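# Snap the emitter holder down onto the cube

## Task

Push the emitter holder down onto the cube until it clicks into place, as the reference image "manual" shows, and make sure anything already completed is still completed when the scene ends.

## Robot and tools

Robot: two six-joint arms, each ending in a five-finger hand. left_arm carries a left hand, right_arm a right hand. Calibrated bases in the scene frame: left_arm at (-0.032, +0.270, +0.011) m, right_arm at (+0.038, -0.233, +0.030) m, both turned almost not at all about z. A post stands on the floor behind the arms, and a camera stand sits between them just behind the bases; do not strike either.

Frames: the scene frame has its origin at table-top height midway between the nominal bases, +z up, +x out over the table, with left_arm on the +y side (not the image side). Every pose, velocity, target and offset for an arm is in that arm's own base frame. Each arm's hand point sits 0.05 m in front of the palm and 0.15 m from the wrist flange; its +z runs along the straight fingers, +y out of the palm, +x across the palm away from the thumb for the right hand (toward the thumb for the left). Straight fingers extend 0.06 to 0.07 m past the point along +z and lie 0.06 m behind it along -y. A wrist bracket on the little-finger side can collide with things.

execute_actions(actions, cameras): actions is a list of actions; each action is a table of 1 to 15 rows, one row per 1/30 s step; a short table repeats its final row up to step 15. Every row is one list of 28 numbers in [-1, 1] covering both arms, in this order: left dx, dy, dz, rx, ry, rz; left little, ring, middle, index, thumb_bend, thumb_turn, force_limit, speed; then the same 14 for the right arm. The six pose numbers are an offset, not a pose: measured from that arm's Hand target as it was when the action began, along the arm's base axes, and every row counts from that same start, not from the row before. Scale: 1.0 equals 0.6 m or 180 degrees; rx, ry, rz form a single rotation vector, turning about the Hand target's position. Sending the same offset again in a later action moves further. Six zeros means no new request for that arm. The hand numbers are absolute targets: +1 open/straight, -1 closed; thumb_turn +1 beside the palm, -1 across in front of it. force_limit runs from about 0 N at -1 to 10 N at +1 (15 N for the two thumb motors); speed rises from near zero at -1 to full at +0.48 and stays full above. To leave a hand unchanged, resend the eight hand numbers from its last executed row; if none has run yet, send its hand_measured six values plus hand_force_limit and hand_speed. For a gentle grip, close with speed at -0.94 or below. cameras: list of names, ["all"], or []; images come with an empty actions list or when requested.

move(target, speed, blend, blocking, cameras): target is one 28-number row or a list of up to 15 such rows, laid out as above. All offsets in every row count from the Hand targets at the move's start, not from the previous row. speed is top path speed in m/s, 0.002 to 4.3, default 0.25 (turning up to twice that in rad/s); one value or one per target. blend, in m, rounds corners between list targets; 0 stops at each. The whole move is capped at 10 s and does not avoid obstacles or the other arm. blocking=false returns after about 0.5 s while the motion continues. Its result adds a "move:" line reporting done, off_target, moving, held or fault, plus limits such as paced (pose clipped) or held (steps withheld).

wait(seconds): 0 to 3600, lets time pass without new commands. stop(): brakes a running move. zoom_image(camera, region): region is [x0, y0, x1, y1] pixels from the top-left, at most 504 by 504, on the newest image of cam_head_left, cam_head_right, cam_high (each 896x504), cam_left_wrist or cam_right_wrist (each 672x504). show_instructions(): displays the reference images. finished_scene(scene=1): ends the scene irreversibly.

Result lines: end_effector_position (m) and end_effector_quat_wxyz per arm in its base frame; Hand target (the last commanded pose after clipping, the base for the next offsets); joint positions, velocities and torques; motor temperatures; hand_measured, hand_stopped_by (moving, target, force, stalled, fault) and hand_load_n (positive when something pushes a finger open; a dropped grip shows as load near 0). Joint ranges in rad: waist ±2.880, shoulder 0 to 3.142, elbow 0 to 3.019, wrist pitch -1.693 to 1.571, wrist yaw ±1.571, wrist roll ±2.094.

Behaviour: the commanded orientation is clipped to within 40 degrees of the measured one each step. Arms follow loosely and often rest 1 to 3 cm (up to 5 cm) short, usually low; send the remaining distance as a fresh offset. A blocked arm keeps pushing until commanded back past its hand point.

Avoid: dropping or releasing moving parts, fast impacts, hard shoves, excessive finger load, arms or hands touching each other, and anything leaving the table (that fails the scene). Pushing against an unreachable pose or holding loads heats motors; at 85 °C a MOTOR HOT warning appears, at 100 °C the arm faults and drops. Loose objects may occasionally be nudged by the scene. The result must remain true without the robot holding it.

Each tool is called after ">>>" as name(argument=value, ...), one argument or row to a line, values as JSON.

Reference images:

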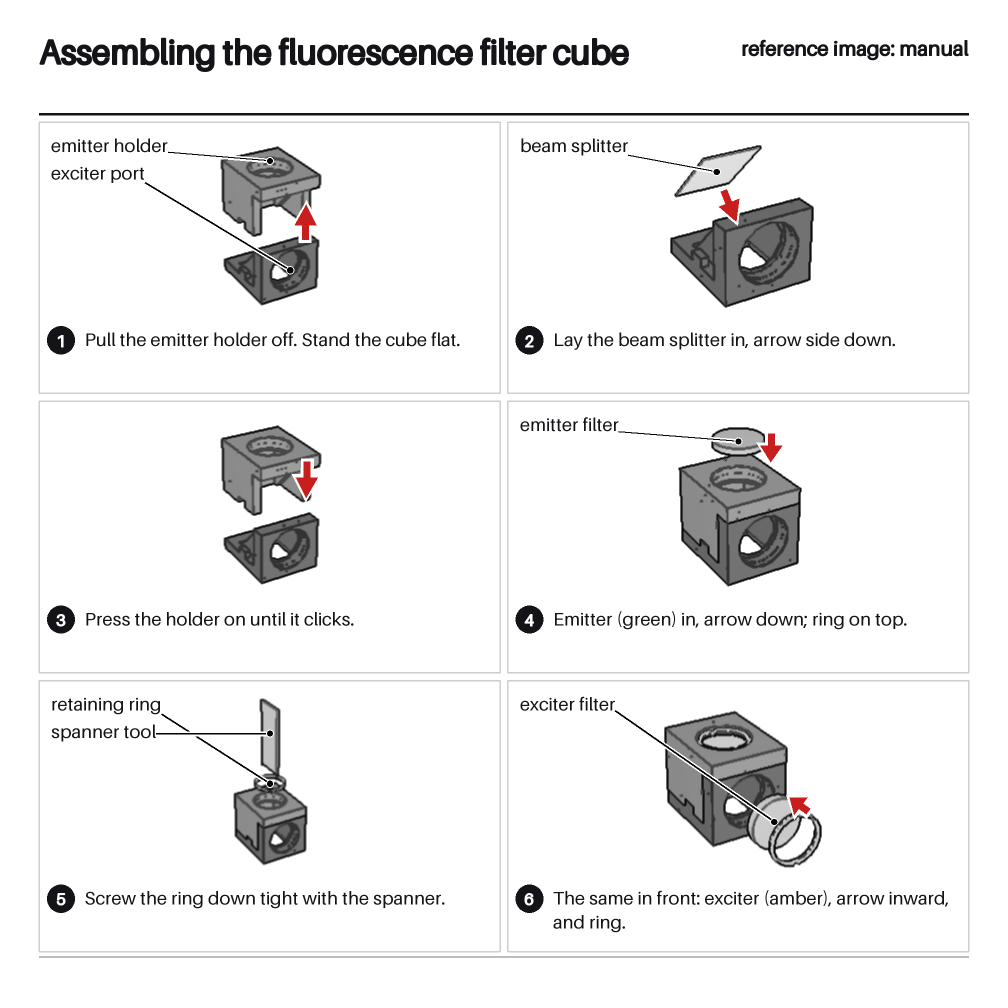

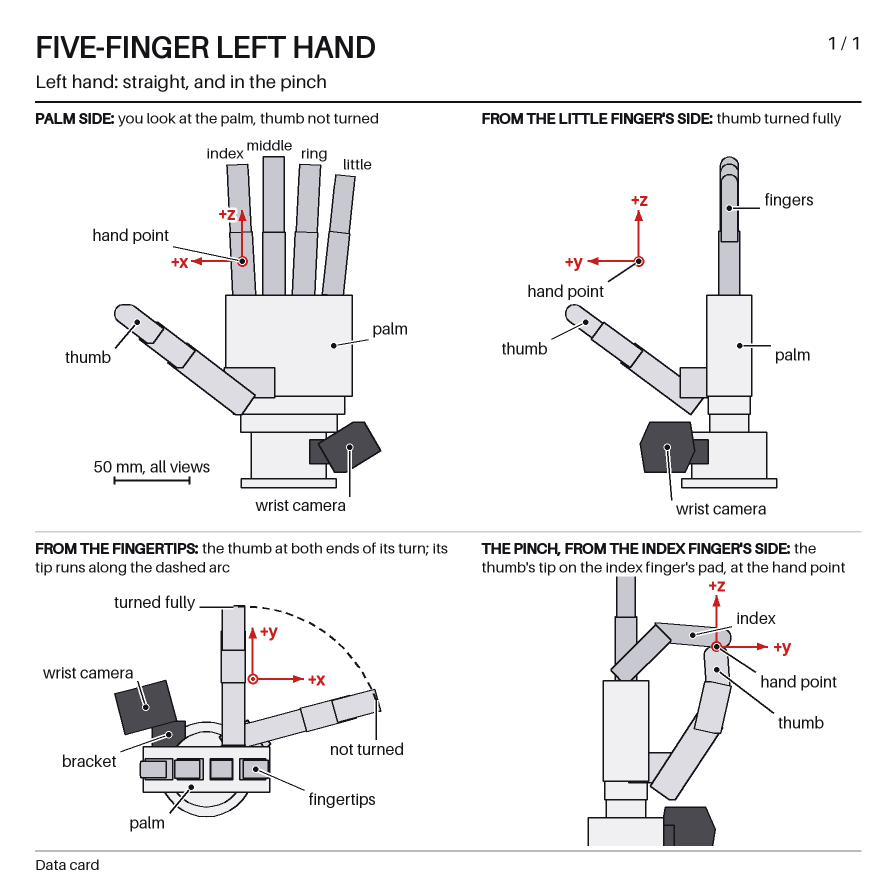

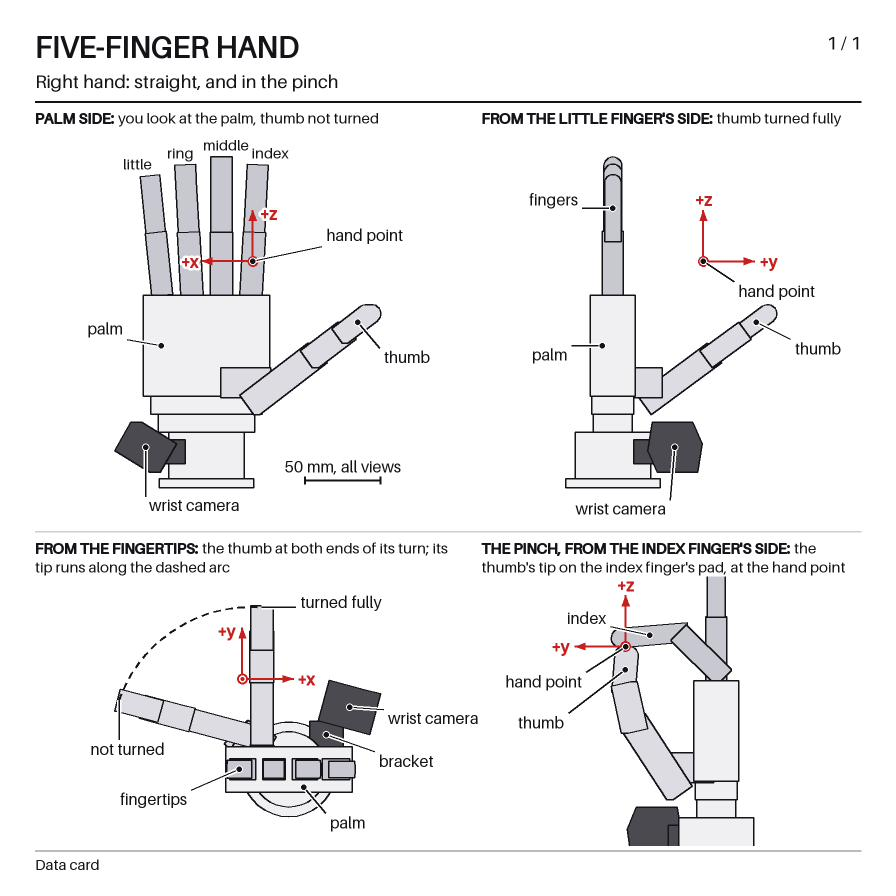

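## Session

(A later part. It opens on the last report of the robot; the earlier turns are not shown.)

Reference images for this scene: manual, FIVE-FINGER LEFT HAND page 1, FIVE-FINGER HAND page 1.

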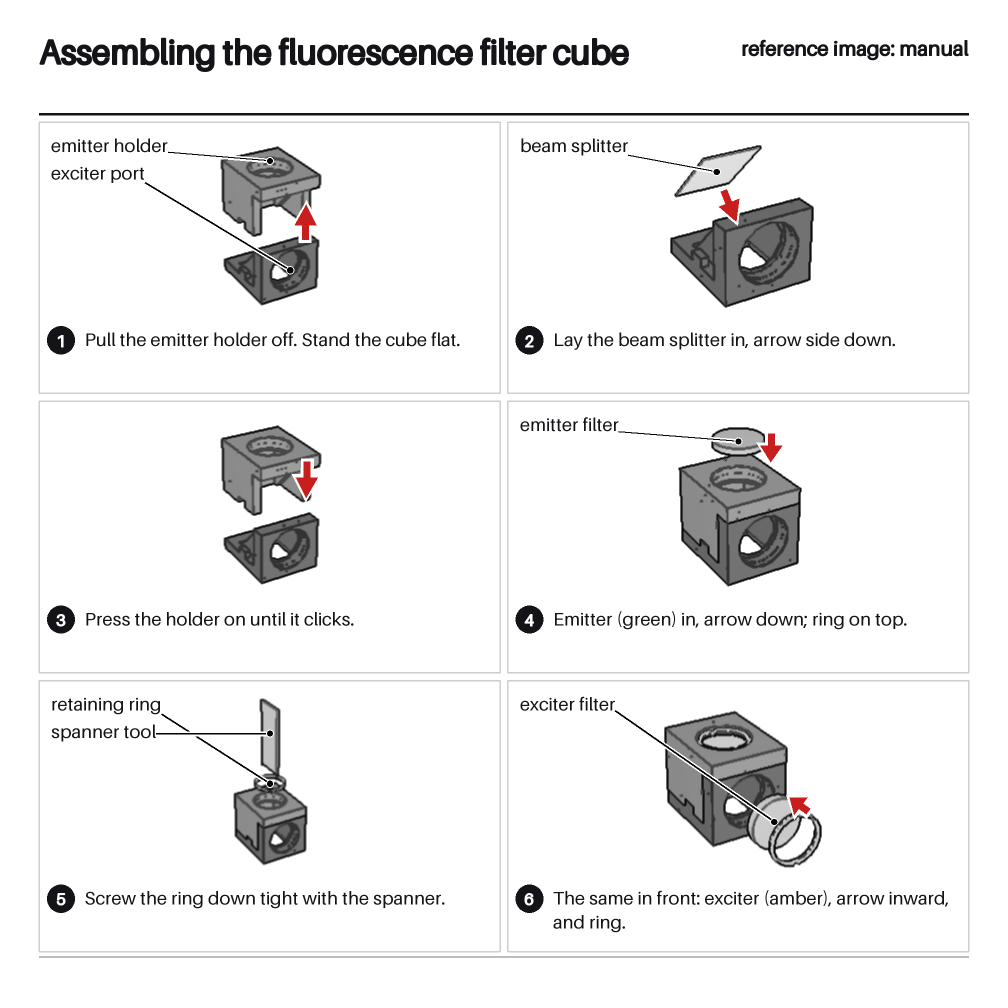

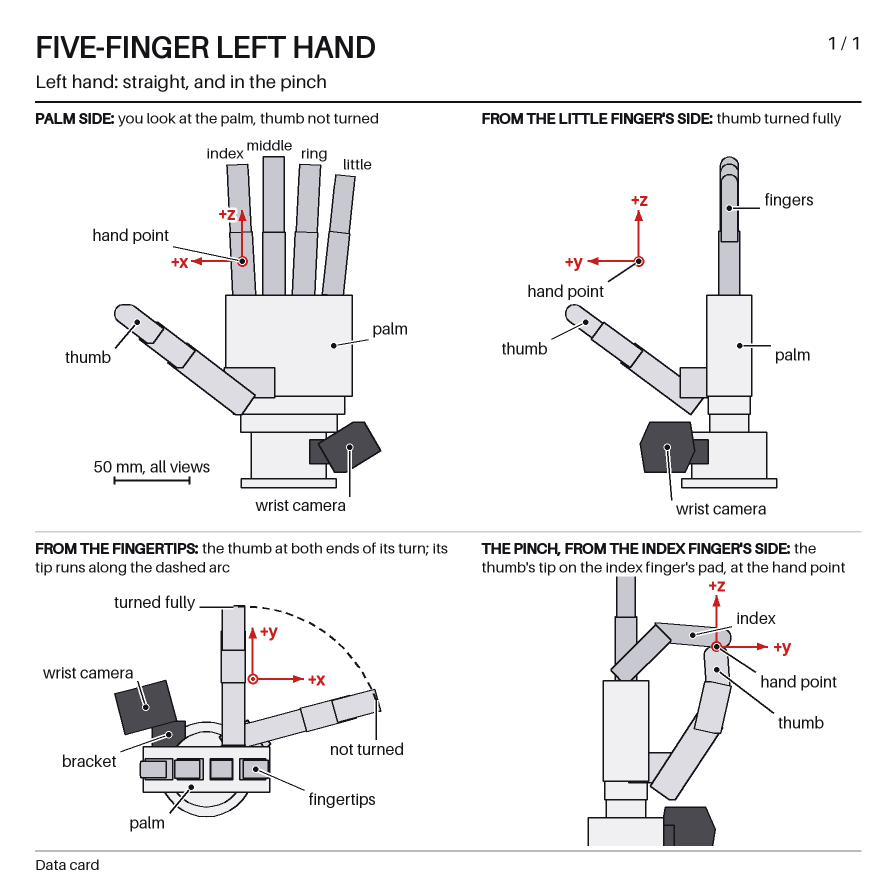

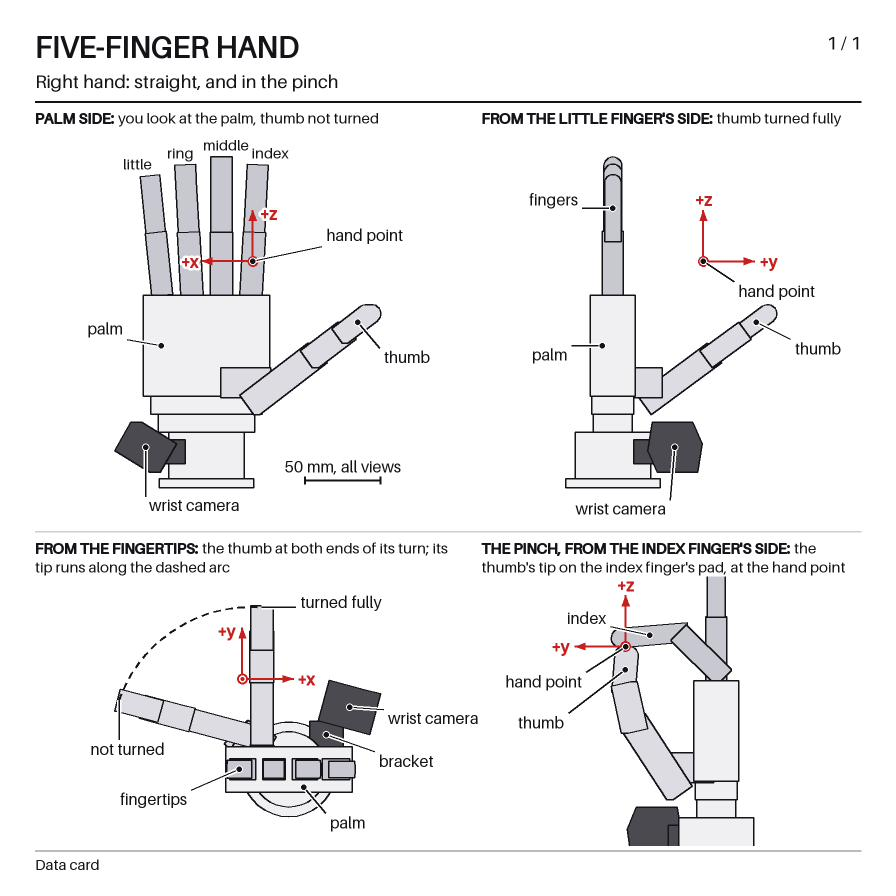

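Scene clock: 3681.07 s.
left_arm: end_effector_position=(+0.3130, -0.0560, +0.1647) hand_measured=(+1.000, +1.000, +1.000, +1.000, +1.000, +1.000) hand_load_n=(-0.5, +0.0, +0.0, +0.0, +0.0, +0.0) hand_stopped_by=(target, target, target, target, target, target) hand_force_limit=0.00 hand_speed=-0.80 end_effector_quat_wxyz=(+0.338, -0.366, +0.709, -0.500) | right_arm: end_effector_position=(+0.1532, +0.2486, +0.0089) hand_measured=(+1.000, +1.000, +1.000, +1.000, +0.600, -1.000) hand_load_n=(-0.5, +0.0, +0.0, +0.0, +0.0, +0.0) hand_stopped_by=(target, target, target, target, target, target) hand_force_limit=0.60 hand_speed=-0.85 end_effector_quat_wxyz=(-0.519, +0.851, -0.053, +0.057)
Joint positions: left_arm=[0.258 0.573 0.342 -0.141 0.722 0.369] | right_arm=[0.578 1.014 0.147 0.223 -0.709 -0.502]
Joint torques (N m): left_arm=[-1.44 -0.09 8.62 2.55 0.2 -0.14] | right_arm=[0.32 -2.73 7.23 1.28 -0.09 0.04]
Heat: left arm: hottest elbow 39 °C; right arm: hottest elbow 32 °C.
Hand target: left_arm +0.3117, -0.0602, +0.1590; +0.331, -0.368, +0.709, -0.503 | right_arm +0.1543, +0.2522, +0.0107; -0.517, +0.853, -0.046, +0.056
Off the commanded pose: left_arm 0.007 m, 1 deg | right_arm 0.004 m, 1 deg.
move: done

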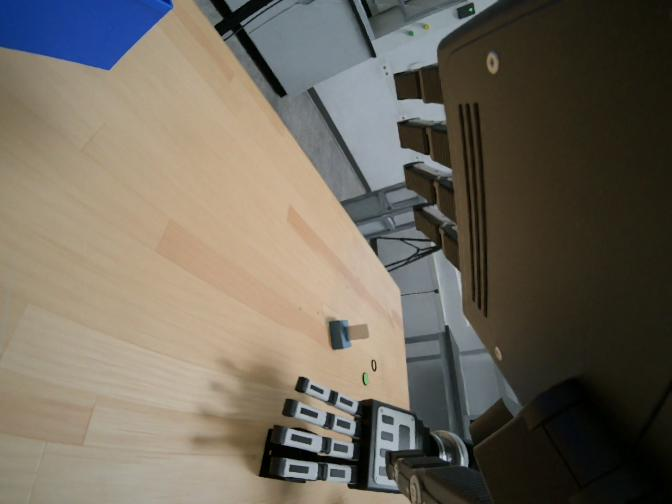

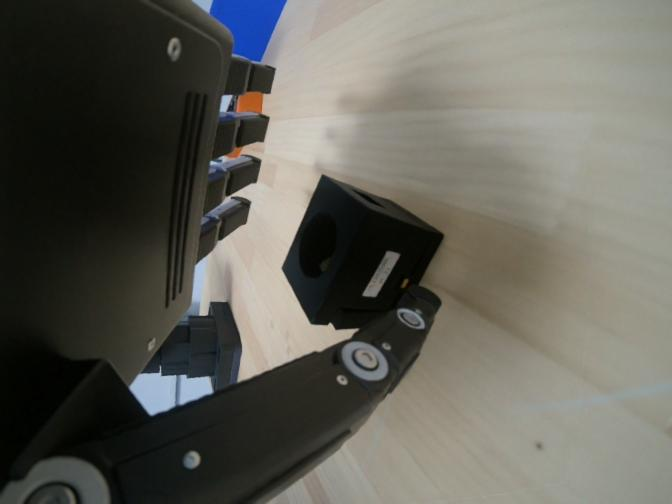

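>>> move(
  target=[0,0,0,0,0,0,1,1,1,1,1,1,0,-0.8,0.003,-0.01,0.12,0,0,0,1,1,1,1,0.6,-1,0.6,-0.85],
  speed=0.06,
  cameras=["cam_left_wrist","cam_right_wrist"],
)

>>> zoom_image(
  camera="cam_left_wrist",
  region=[246, 415, 326, 495],
)

>>> zoom_image(
  camera="cam_right_wrist",
  region=[280, 170, 460, 350],
)

Scene clock: 3692.40 s.
left_arm: end_effector_position=(+0.3130, -0.0560, +0.1647) hand_measured=(+1.000, +1.000, +1.000, +1.000, +1.000, +1.000) hand_load_n=(+0.0, +0.0, +0.0, +0.0, -0.5, +0.0) hand_stopped_by=(target, target, target, target, target, target) hand_force_limit=0.00 hand_speed=-0.80 end_effector_quat_wxyz=(+0.338, -0.366, +0.709, -0.500) | right_arm: end_effector_position=(+0.1353, +0.2375, +0.0541) hand_measured=(+1.000, +1.000, +1.000, +1.000, +0.600, -1.000) hand_load_n=(+0.0, -0.5, +0.0, +0.0, +0.0, +0.0) hand_stopped_by=(target, target, target, target, target, target) hand_force_limit=0.60 hand_speed=-0.85 end_effector_quat_wxyz=(-0.502, +0.862, -0.057, +0.032)
Joint positions: left_arm=[0.258 0.573 0.342 -0.141 0.722 0.369] | right_arm=[0.575 0.731 0.232 -0.221 -0.725 -0.524]
Joint torques (N m): left_arm=[-1.73 -0.38 8.53 2.51 0.2 -0.13] | right_arm=[-1.9 -2.37 12.15 1.29 -0.31 0.04]
Heat: left arm: hottest elbow 39 °C; right arm: hottest elbow 33 °C.
Hand target: left_arm +0.3117, -0.0602, +0.1590; +0.331, -0.368, +0.709, -0.503 | right_arm +0.1561, +0.2462, +0.0826; -0.517, +0.853, -0.047, +0.056
Off the commanded pose: left_arm 0.007 m, 1 deg | right_arm 0.037 m, 4 deg.
move: off_target (right_arm)

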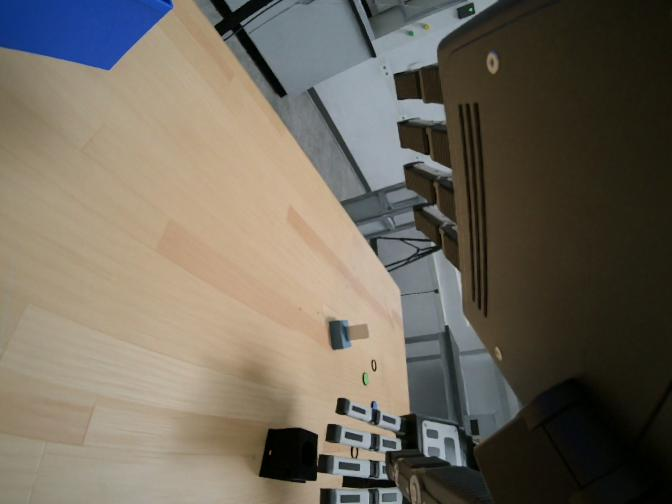

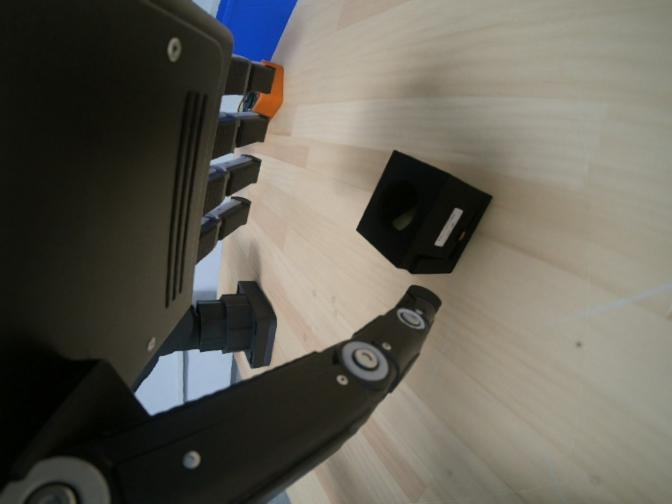

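Scaled by 6.300 from the camera's image (finer frame: 960x720).

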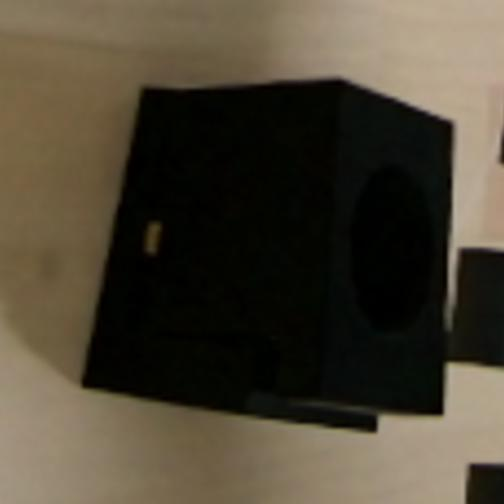

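Scaled by 2.800 from the camera's image (finer frame: 960x720).

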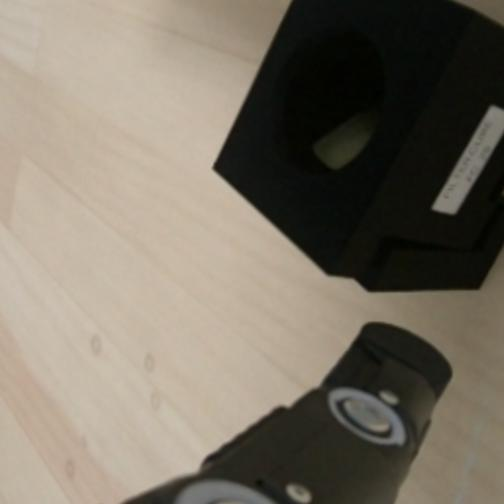

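>>> zoom_image(
  camera="cam_left_wrist",
  region=[256, 425, 320, 485],
)

>>> zoom_image(
  camera="cam_right_wrist",
  region=[350, 145, 500, 285],
)

Scaled by 7.875 from the camera's image (finer frame: 960x720).

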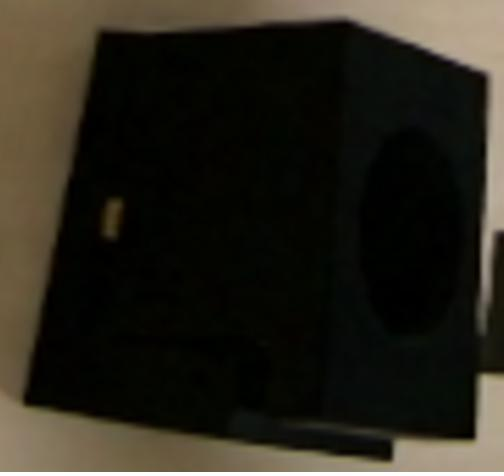

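Scaled by 3.360 from the camera's image (finer frame: 960x720).

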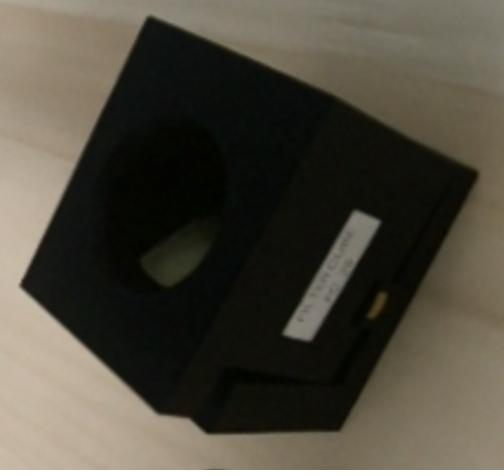

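>>> zoom_image(
  camera="cam_right_wrist",
  region=[430, 185, 500, 255],
)

>>> zoom_image(
  camera="cam_right_wrist",
  region=[400, 225, 470, 295],
)

Scaled by 7.200 from the camera's image (finer frame: 960x720).

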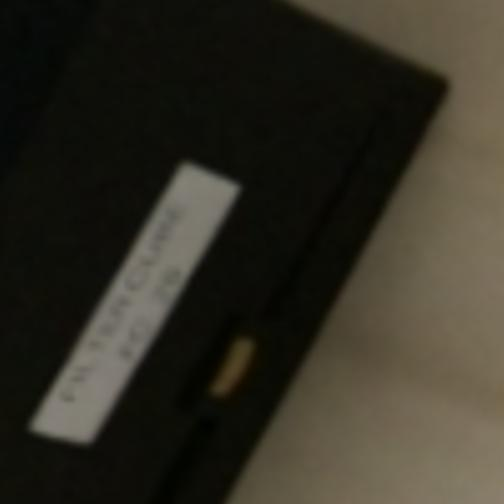

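Scaled by 7.200 from the camera's image (finer frame: 960x720).

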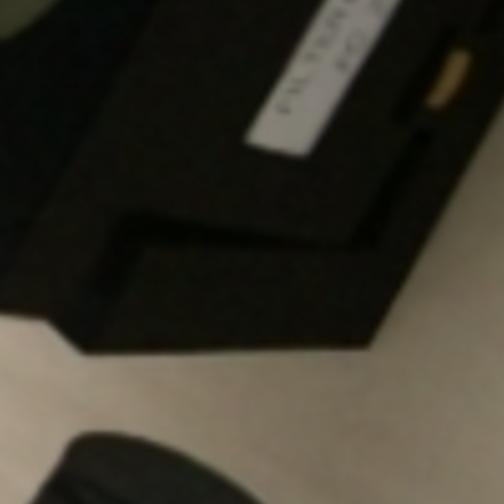

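>>> move(
  target=[
    [0,0,0,0,0,0,1,1,1,1,1,1,0,-0.8,0,0.01,0.05,0,0,0,1,1,1,1,0.6,-1,0.6,-0.85],
    [0,0,0,0,0,0,1,1,1,1,1,1,0,-0.8,-0.0135,0.0316,0.05,0.053,0,0,1,1,1,1,1,1,0.6,-0.5],
    [0,0,0,0,0,0,1,1,1,1,1,1,0,-0.8,-0.0135,0.0316,0.05,0.053,0,0,-1,-1,-1,-1,1,1,0.6,-0.5],
  ],
  speed=0.1,
  cameras=["cam_left_wrist","cam_right_wrist","cam_head_right"],
)

Scene clock: 3729.67 s.
left_arm: end_effector_position=(+0.3130, -0.0560, +0.1647) hand_measured=(+1.000, +1.000, +1.000, +1.000, +1.000, +1.000) hand_load_n=(+0.0, +0.0, +0.0, -0.5, +0.0, -0.5) hand_stopped_by=(target, target, target, target, target, target) hand_force_limit=0.00 hand_speed=-0.80 end_effector_quat_wxyz=(+0.338, -0.366, +0.709, -0.500) | right_arm: end_effector_position=(+0.1454, +0.2648, +0.1099) hand_measured=(-1.000, -1.000, -1.000, -1.000, +1.000, +1.000) hand_load_n=(+0.0, +0.0, +0.0, +0.0, +0.0, +0.0) hand_stopped_by=(target, target, target, target, target, target) hand_force_limit=0.60 hand_speed=-0.50 end_effector_quat_wxyz=(-0.581, +0.811, -0.052, +0.045)
Joint positions: left_arm=[0.258 0.573 0.342 -0.141 0.722 0.369] | right_arm=[0.575 0.662 0.25 -0.065 -0.796 -0.368]
Joint torques (N m): left_arm=[-1.61 -0.26 8.51 2.48 0.19 -0.12] | right_arm=[-1.44 -1.73 8.01 2.36 -0.2 0.17]
Heat: left arm: hottest elbow 39 °C; right arm: hottest elbow 37 °C.
Hand target: left_arm +0.3117, -0.0602, +0.1590; +0.331, -0.368, +0.709, -0.503 | right_arm +0.1481, +0.2651, +0.1126; -0.586, +0.807, -0.051, +0.052
Off the commanded pose: left_arm 0.007 m, 1 deg | right_arm 0.004 m, 1 deg.
move: done
Images, in order (width x height): cam_head_right 896x504, cam_left_wrist 672x504, cam_right_wrist 672x504.

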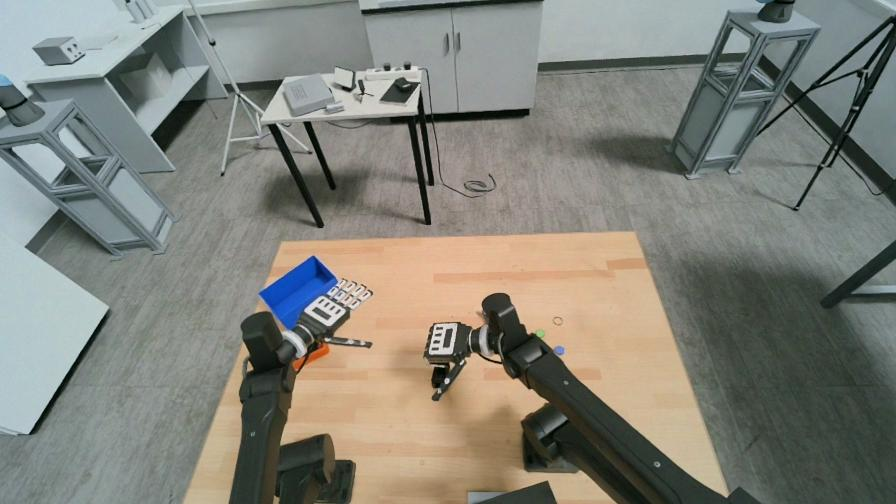

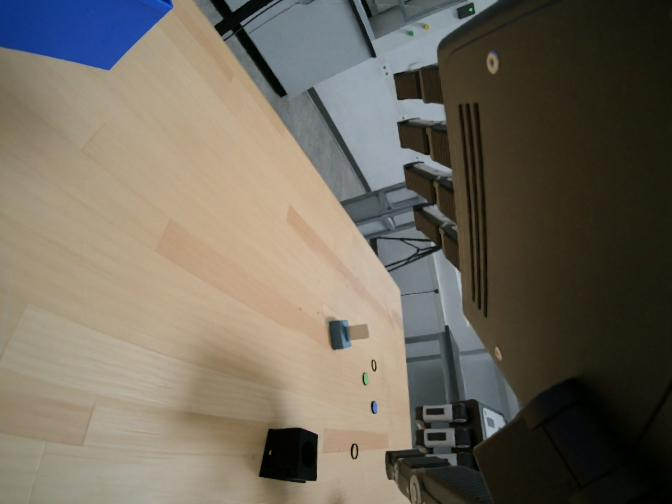

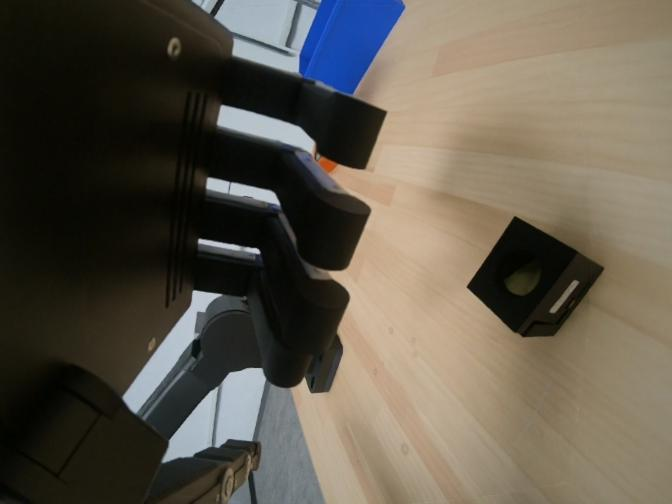

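>>> zoom_image(
  camera="cam_left_wrist",
  region=[250, 420, 330, 490],
)

>>> zoom_image(
  camera="cam_right_wrist",
  region=[460, 210, 610, 345],
)

Scaled by 6.300 from the camera's image (finer frame: 960x720).

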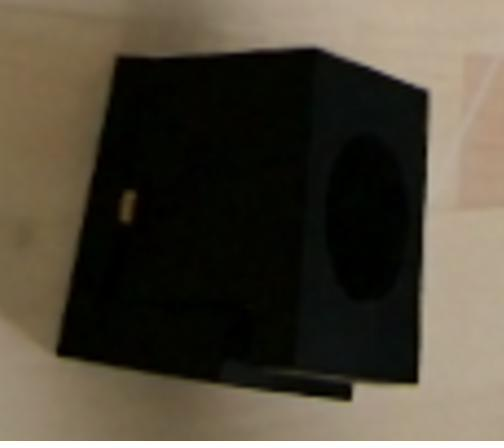

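Scaled by 3.360 from the camera's image (finer frame: 960x720).

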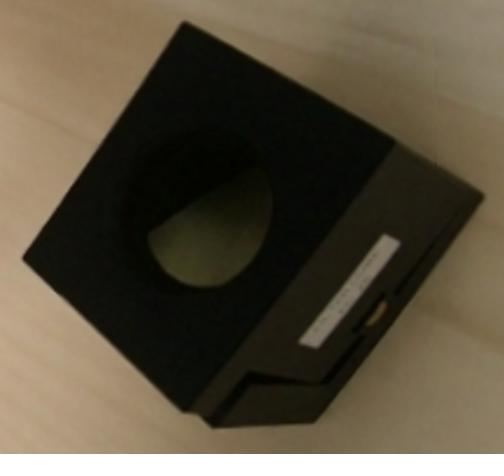

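>>> move(
  target=[0,0,0,0,0,0,1,1,1,1,1,1,0,-0.8,0.0048,0.0065,-0.1127,0,0,0,-1,-1,-1,-1,1,1,0.6,-0.5],
  speed=0.08,
  cameras=["cam_left_wrist","cam_right_wrist"],
)

>>> zoom_image(
  camera="cam_left_wrist",
  region=[240, 390, 360, 500],
)

Scene clock: 3737.67 s.
left_arm: end_effector_position=(+0.3130, -0.0560, +0.1647) hand_measured=(+1.000, +1.000, +1.000, +1.000, +1.000, +1.000) hand_load_n=(+0.0, +0.0, +0.0, +0.0, +0.0, +0.0) hand_stopped_by=(target, target, target, target, target, target) hand_force_limit=0.00 hand_speed=-0.80 end_effector_quat_wxyz=(+0.338, -0.366, +0.709, -0.500) | right_arm: end_effector_position=(+0.1518, +0.2681, +0.0454) hand_measured=(-1.000, -1.000, -1.000, -1.000, +1.000, +1.000) hand_load_n=(+0.0, +0.0, +0.0, +0.0, +0.0, -0.5) hand_stopped_by=(target, target, target, target, target, target) hand_force_limit=0.60 hand_speed=-0.50 end_effector_quat_wxyz=(-0.584, +0.809, -0.051, +0.052)
Joint positions: left_arm=[0.258 0.573 0.342 -0.141 0.722 0.369] | right_arm=[0.575 0.969 0.13 0.379 -0.789 -0.364]
Joint torques (N m): left_arm=[-1.67 -0.15 8.57 2.54 0.22 -0.11] | right_arm=[-0.38 -2.26 6.11 2.36 -0.11 0.18]
Heat: left arm: hottest elbow 39 °C; right arm: hottest elbow 36 °C.
Hand target: left_arm +0.3117, -0.0602, +0.1590; +0.331, -0.368, +0.709, -0.503 | right_arm +0.1509, +0.2690, +0.0450; -0.586, +0.807, -0.051, +0.052
Off the commanded pose: left_arm 0.007 m, 1 deg | right_arm 0.001 m, 0 deg.
move: done

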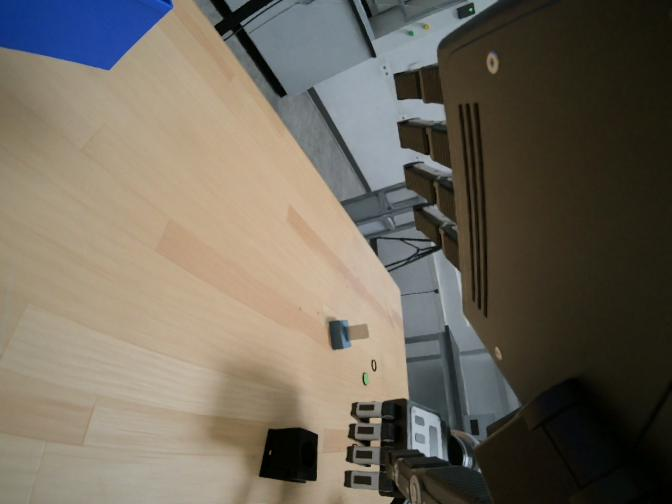

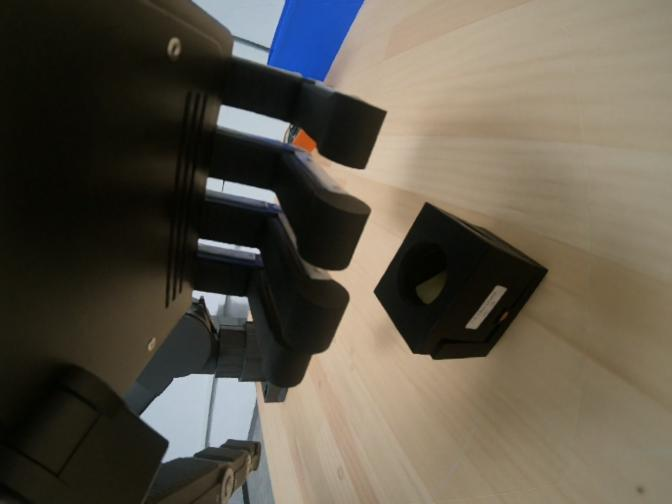

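Scaled by 4.200 from the camera's image (finer frame: 960x720).

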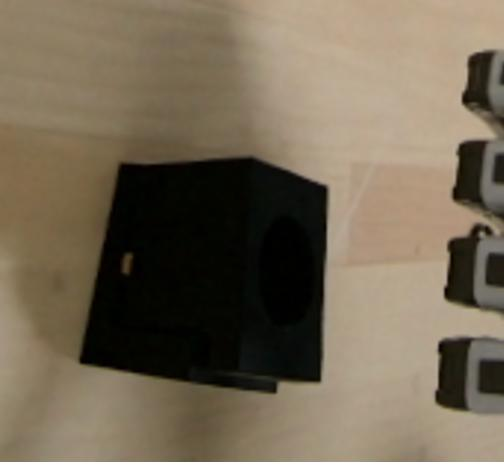

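>>> move(
  target=[0,0,0,0,0,0,1,1,1,1,1,1,0,-0.8,-0.0025,0,-0.0417,0,0,0,-1,-1,-1,-1,1,1,0.6,-0.5],
  speed=0.05,
  cameras=["cam_left_wrist","cam_right_wrist","cam_high"],
)

>>> zoom_image(
  camera="cam_left_wrist",
  region=[240, 390, 360, 500],
)

Scene clock: 3746.00 s.
left_arm: end_effector_position=(+0.3130, -0.0560, +0.1647) hand_measured=(+1.000, +1.000, +1.000, +1.000, +1.000, +1.000) hand_load_n=(+0.0, +0.0, +0.0, +0.0, +0.0, +0.0) hand_stopped_by=(target, target, target, target, target, target) hand_force_limit=0.00 hand_speed=-0.80 end_effector_quat_wxyz=(+0.338, -0.366, +0.709, -0.500) | right_arm: end_effector_position=(+0.1519, +0.2679, +0.0203) hand_measured=(-1.000, -1.000, -1.000, -1.000, +1.000, +1.000) hand_load_n=(+0.0, +0.0, +0.0, +0.0, +0.0, -0.5) hand_stopped_by=(target, target, target, target, target, target) hand_force_limit=0.60 hand_speed=-0.50 end_effector_quat_wxyz=(-0.584, +0.808, -0.053, +0.053)
Joint positions: left_arm=[0.258 0.573 0.342 -0.141 0.722 0.369] | right_arm=[0.575 1.152 0.096 0.598 -0.786 -0.362]
Joint torques (N m): left_arm=[-1.73 -0.15 8.61 2.52 0.2 -0.11] | right_arm=[-0.09 -3.19 4.77 2.35 -0.11 0.19]
Heat: left arm: hottest elbow 39 °C; right arm: hottest elbow 36 °C.
Hand target: left_arm +0.3117, -0.0602, +0.1590; +0.331, -0.368, +0.709, -0.503 | right_arm +0.1494, +0.2690, +0.0200; -0.586, +0.807, -0.051, +0.052
Off the commanded pose: left_arm 0.007 m, 1 deg | right_arm 0.003 m, 0 deg.
move: done
Images, in order (width x height): cam_high 896x504, cam_left_wrist 672x504, cam_right_wrist 672x504.

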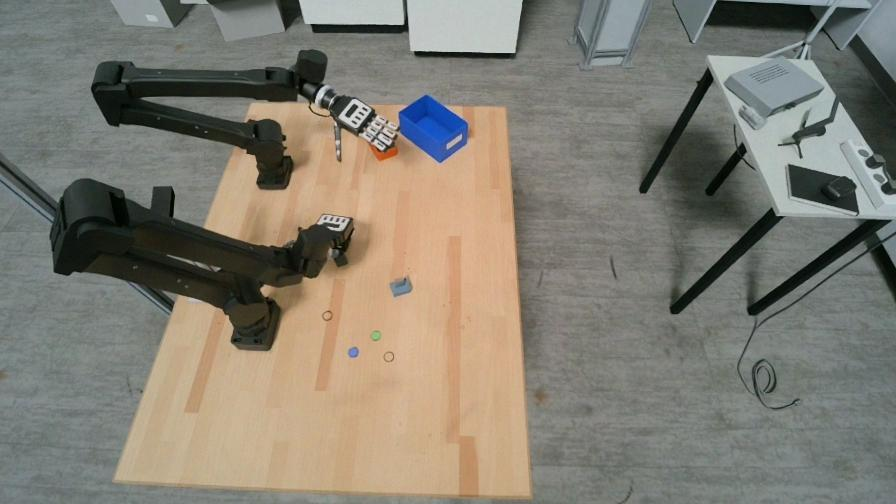

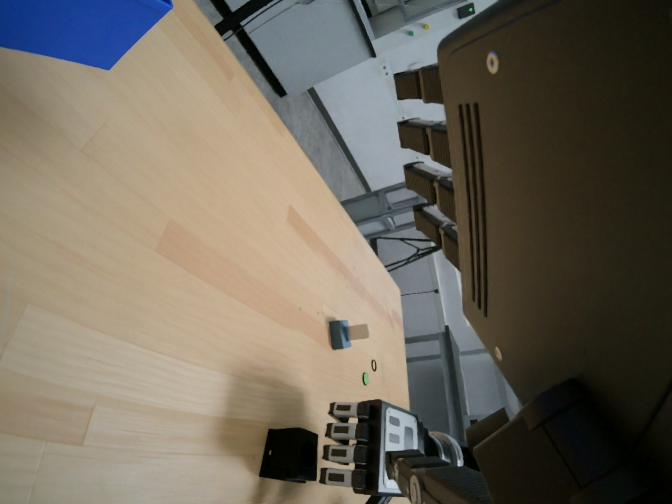

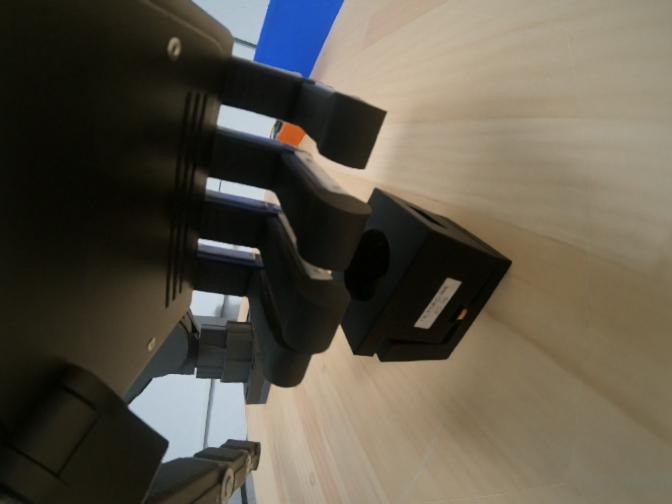

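Scaled by 4.200 from the camera's image (finer frame: 960x720).

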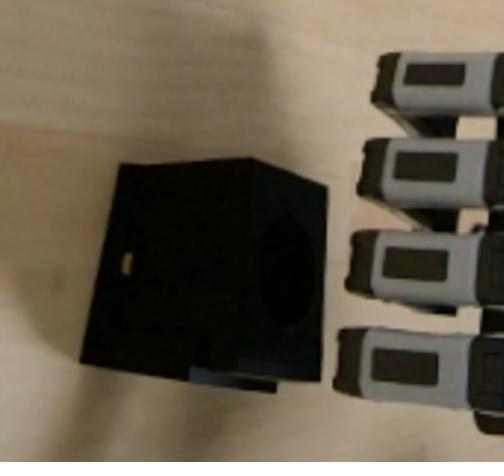

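>>> move(
  target=[0,0,0,0,0,0,1,1,1,1,1,1,0,-0.8,0,0,-0.02,0,0,0,-1,-1,-1,-1,1,1,0.6,-0.5],
  speed=0.03,
  cameras=["cam_left_wrist","cam_right_wrist"],
)

>>> zoom_image(
  camera="cam_left_wrist",
  region=[240, 390, 360, 500],
)

Scene clock: 3758.97 s.
left_arm: end_effector_position=(+0.3130, -0.0560, +0.1647) hand_measured=(+1.000, +1.000, +1.000, +1.000, +1.000, +1.000) hand_load_n=(+0.0, +0.0, +0.0, +0.0, +0.0, +0.0) hand_stopped_by=(target, target, target, target, target, target) hand_force_limit=0.00 hand_speed=-0.80 end_effector_quat_wxyz=(+0.338, -0.366, +0.709, -0.500) | right_arm: end_effector_position=(+0.1523, +0.2681, +0.0083) hand_measured=(-1.000, -1.000, -1.000, -1.000, +1.000, +1.000) hand_load_n=(+0.0, +0.5, +0.0, +0.0, +0.0, -0.5) hand_stopped_by=(target, target, target, target, target, target) hand_force_limit=0.60 hand_speed=-0.50 end_effector_quat_wxyz=(-0.584, +0.808, -0.053, +0.054)
Joint positions: left_arm=[0.258 0.573 0.342 -0.141 0.722 0.369] | right_arm=[0.575 1.26 0.086 0.716 -0.786 -0.361]
Joint torques (N m): left_arm=[-1.55 -0.09 8.55 2.54 0.22 -0.12] | right_arm=[-0.09 -3.96 4.01 2.4 -0.11 0.19]
Heat: left arm: hottest elbow 39 °C; right arm: hottest elbow 35 °C.
Hand target: left_arm +0.3117, -0.0602, +0.1590; +0.331, -0.368, +0.709, -0.503 | right_arm +0.1495, +0.2691, +0.0081; -0.586, +0.807, -0.051, +0.052
Off the commanded pose: left_arm 0.007 m, 1 deg | right_arm 0.003 m, 0 deg.
move: done

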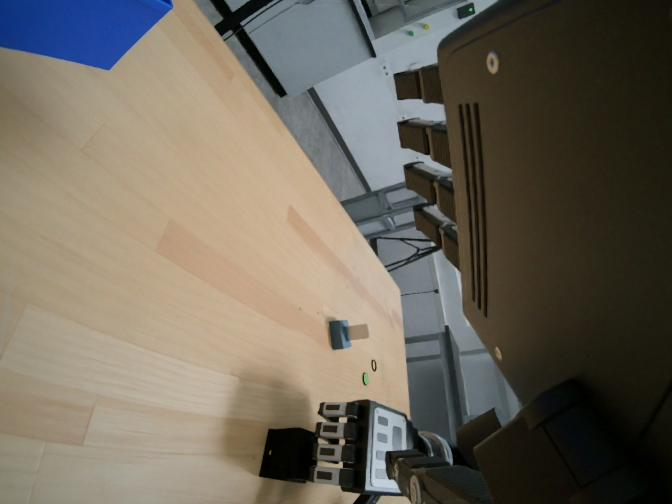

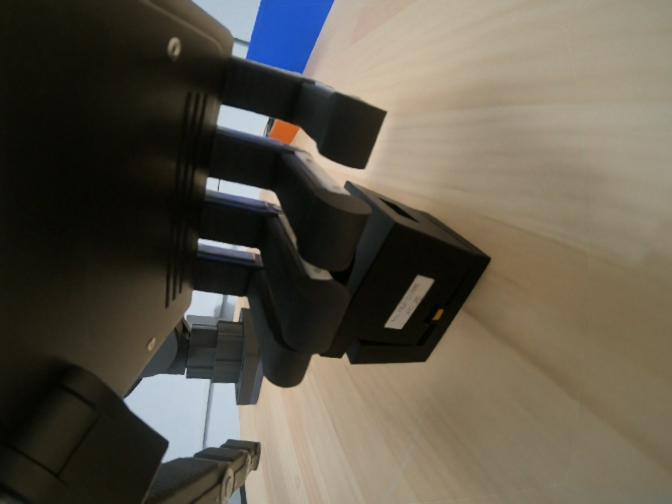

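Scaled by 4.200 from the camera's image (finer frame: 960x720).

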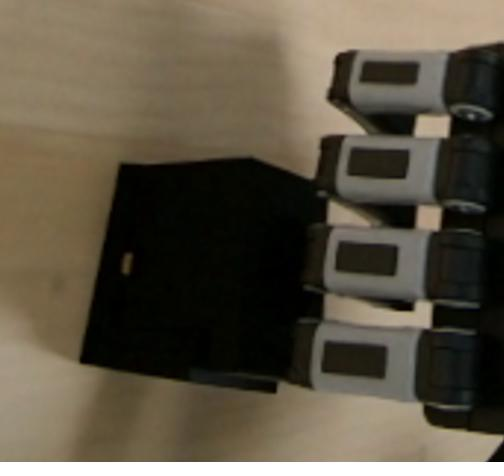

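>>> move(
  target=[0,0,0,0,0,0,1,1,1,1,1,1,0,-0.8,0.001,0,-0.0083,0,0,0,-1,-1,-1,-1,1,1,0.6,-0.5],
  speed=0.02,
  cameras=["cam_left_wrist","cam_right_wrist"],
)

>>> zoom_image(
  camera="cam_left_wrist",
  region=[240, 390, 360, 500],
)

>>> zoom_image(
  camera="cam_right_wrist",
  region=[320, 170, 500, 370],
)

Scene clock: 3762.03 s.
left_arm: end_effector_position=(+0.3130, -0.0560, +0.1647) hand_measured=(+1.000, +1.000, +1.000, +1.000, +1.000, +1.000) hand_load_n=(+0.0, +0.0, -0.5, +0.0, +0.0, +0.0) hand_stopped_by=(target, target, target, target, target, target) hand_force_limit=0.00 hand_speed=-0.80 end_effector_quat_wxyz=(+0.338, -0.366, +0.709, -0.500) | right_arm: end_effector_position=(+0.1535, +0.2689, +0.0036) hand_measured=(-1.000, -1.000, -1.000, -1.000, +1.000, +1.000) hand_load_n=(+0.0, +0.0, +0.0, +0.0, +0.0, -0.5) hand_stopped_by=(target, target, target, target, target, target) hand_force_limit=0.60 hand_speed=-0.50 end_effector_quat_wxyz=(-0.584, +0.808, -0.052, +0.054)
Joint positions: left_arm=[0.258 0.573 0.342 -0.141 0.722 0.369] | right_arm=[0.575 1.309 0.086 0.766 -0.786 -0.361]
Joint torques (N m): left_arm=[-1.55 -0.09 8.54 2.5 0.19 -0.13] | right_arm=[-0.32 -4.07 3.47 2.39 -0.14 0.18]
Heat: left arm: hottest elbow 39 °C; right arm: hottest elbow 35 °C.
Hand target: left_arm +0.3117, -0.0602, +0.1590; +0.331, -0.368, +0.709, -0.503 | right_arm +0.1501, +0.2690, +0.0030; -0.586, +0.807, -0.051, +0.052
Off the commanded pose: left_arm 0.007 m, 1 deg | right_arm 0.004 m, 0 deg.
move: done

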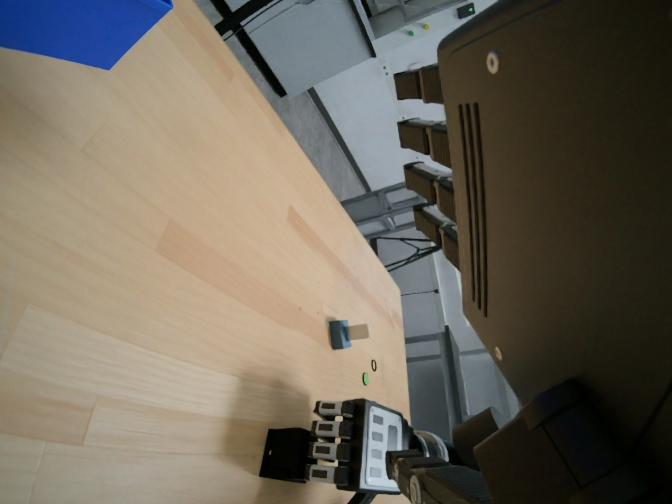

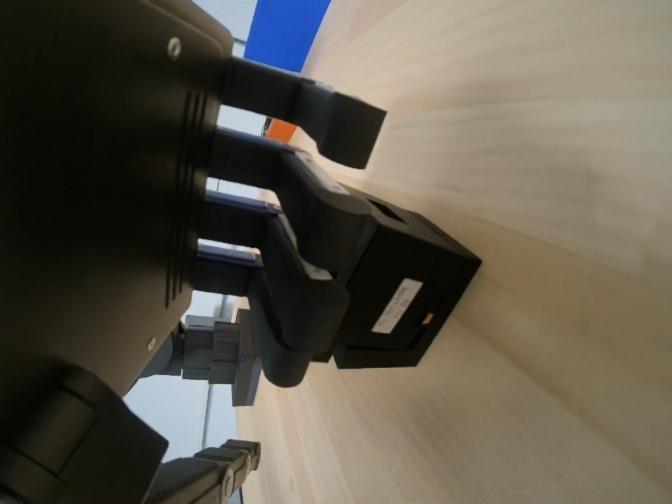

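Scaled by 4.200 from the camera's image (finer frame: 960x720).

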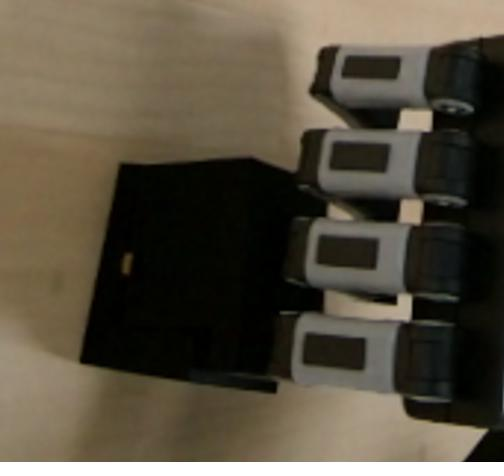

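Scaled by 2.520 from the camera's image (finer frame: 960x720).

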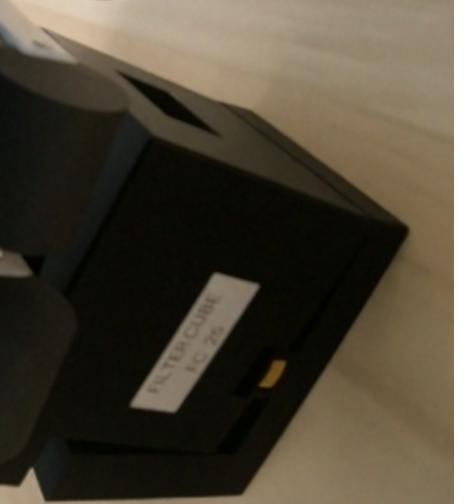

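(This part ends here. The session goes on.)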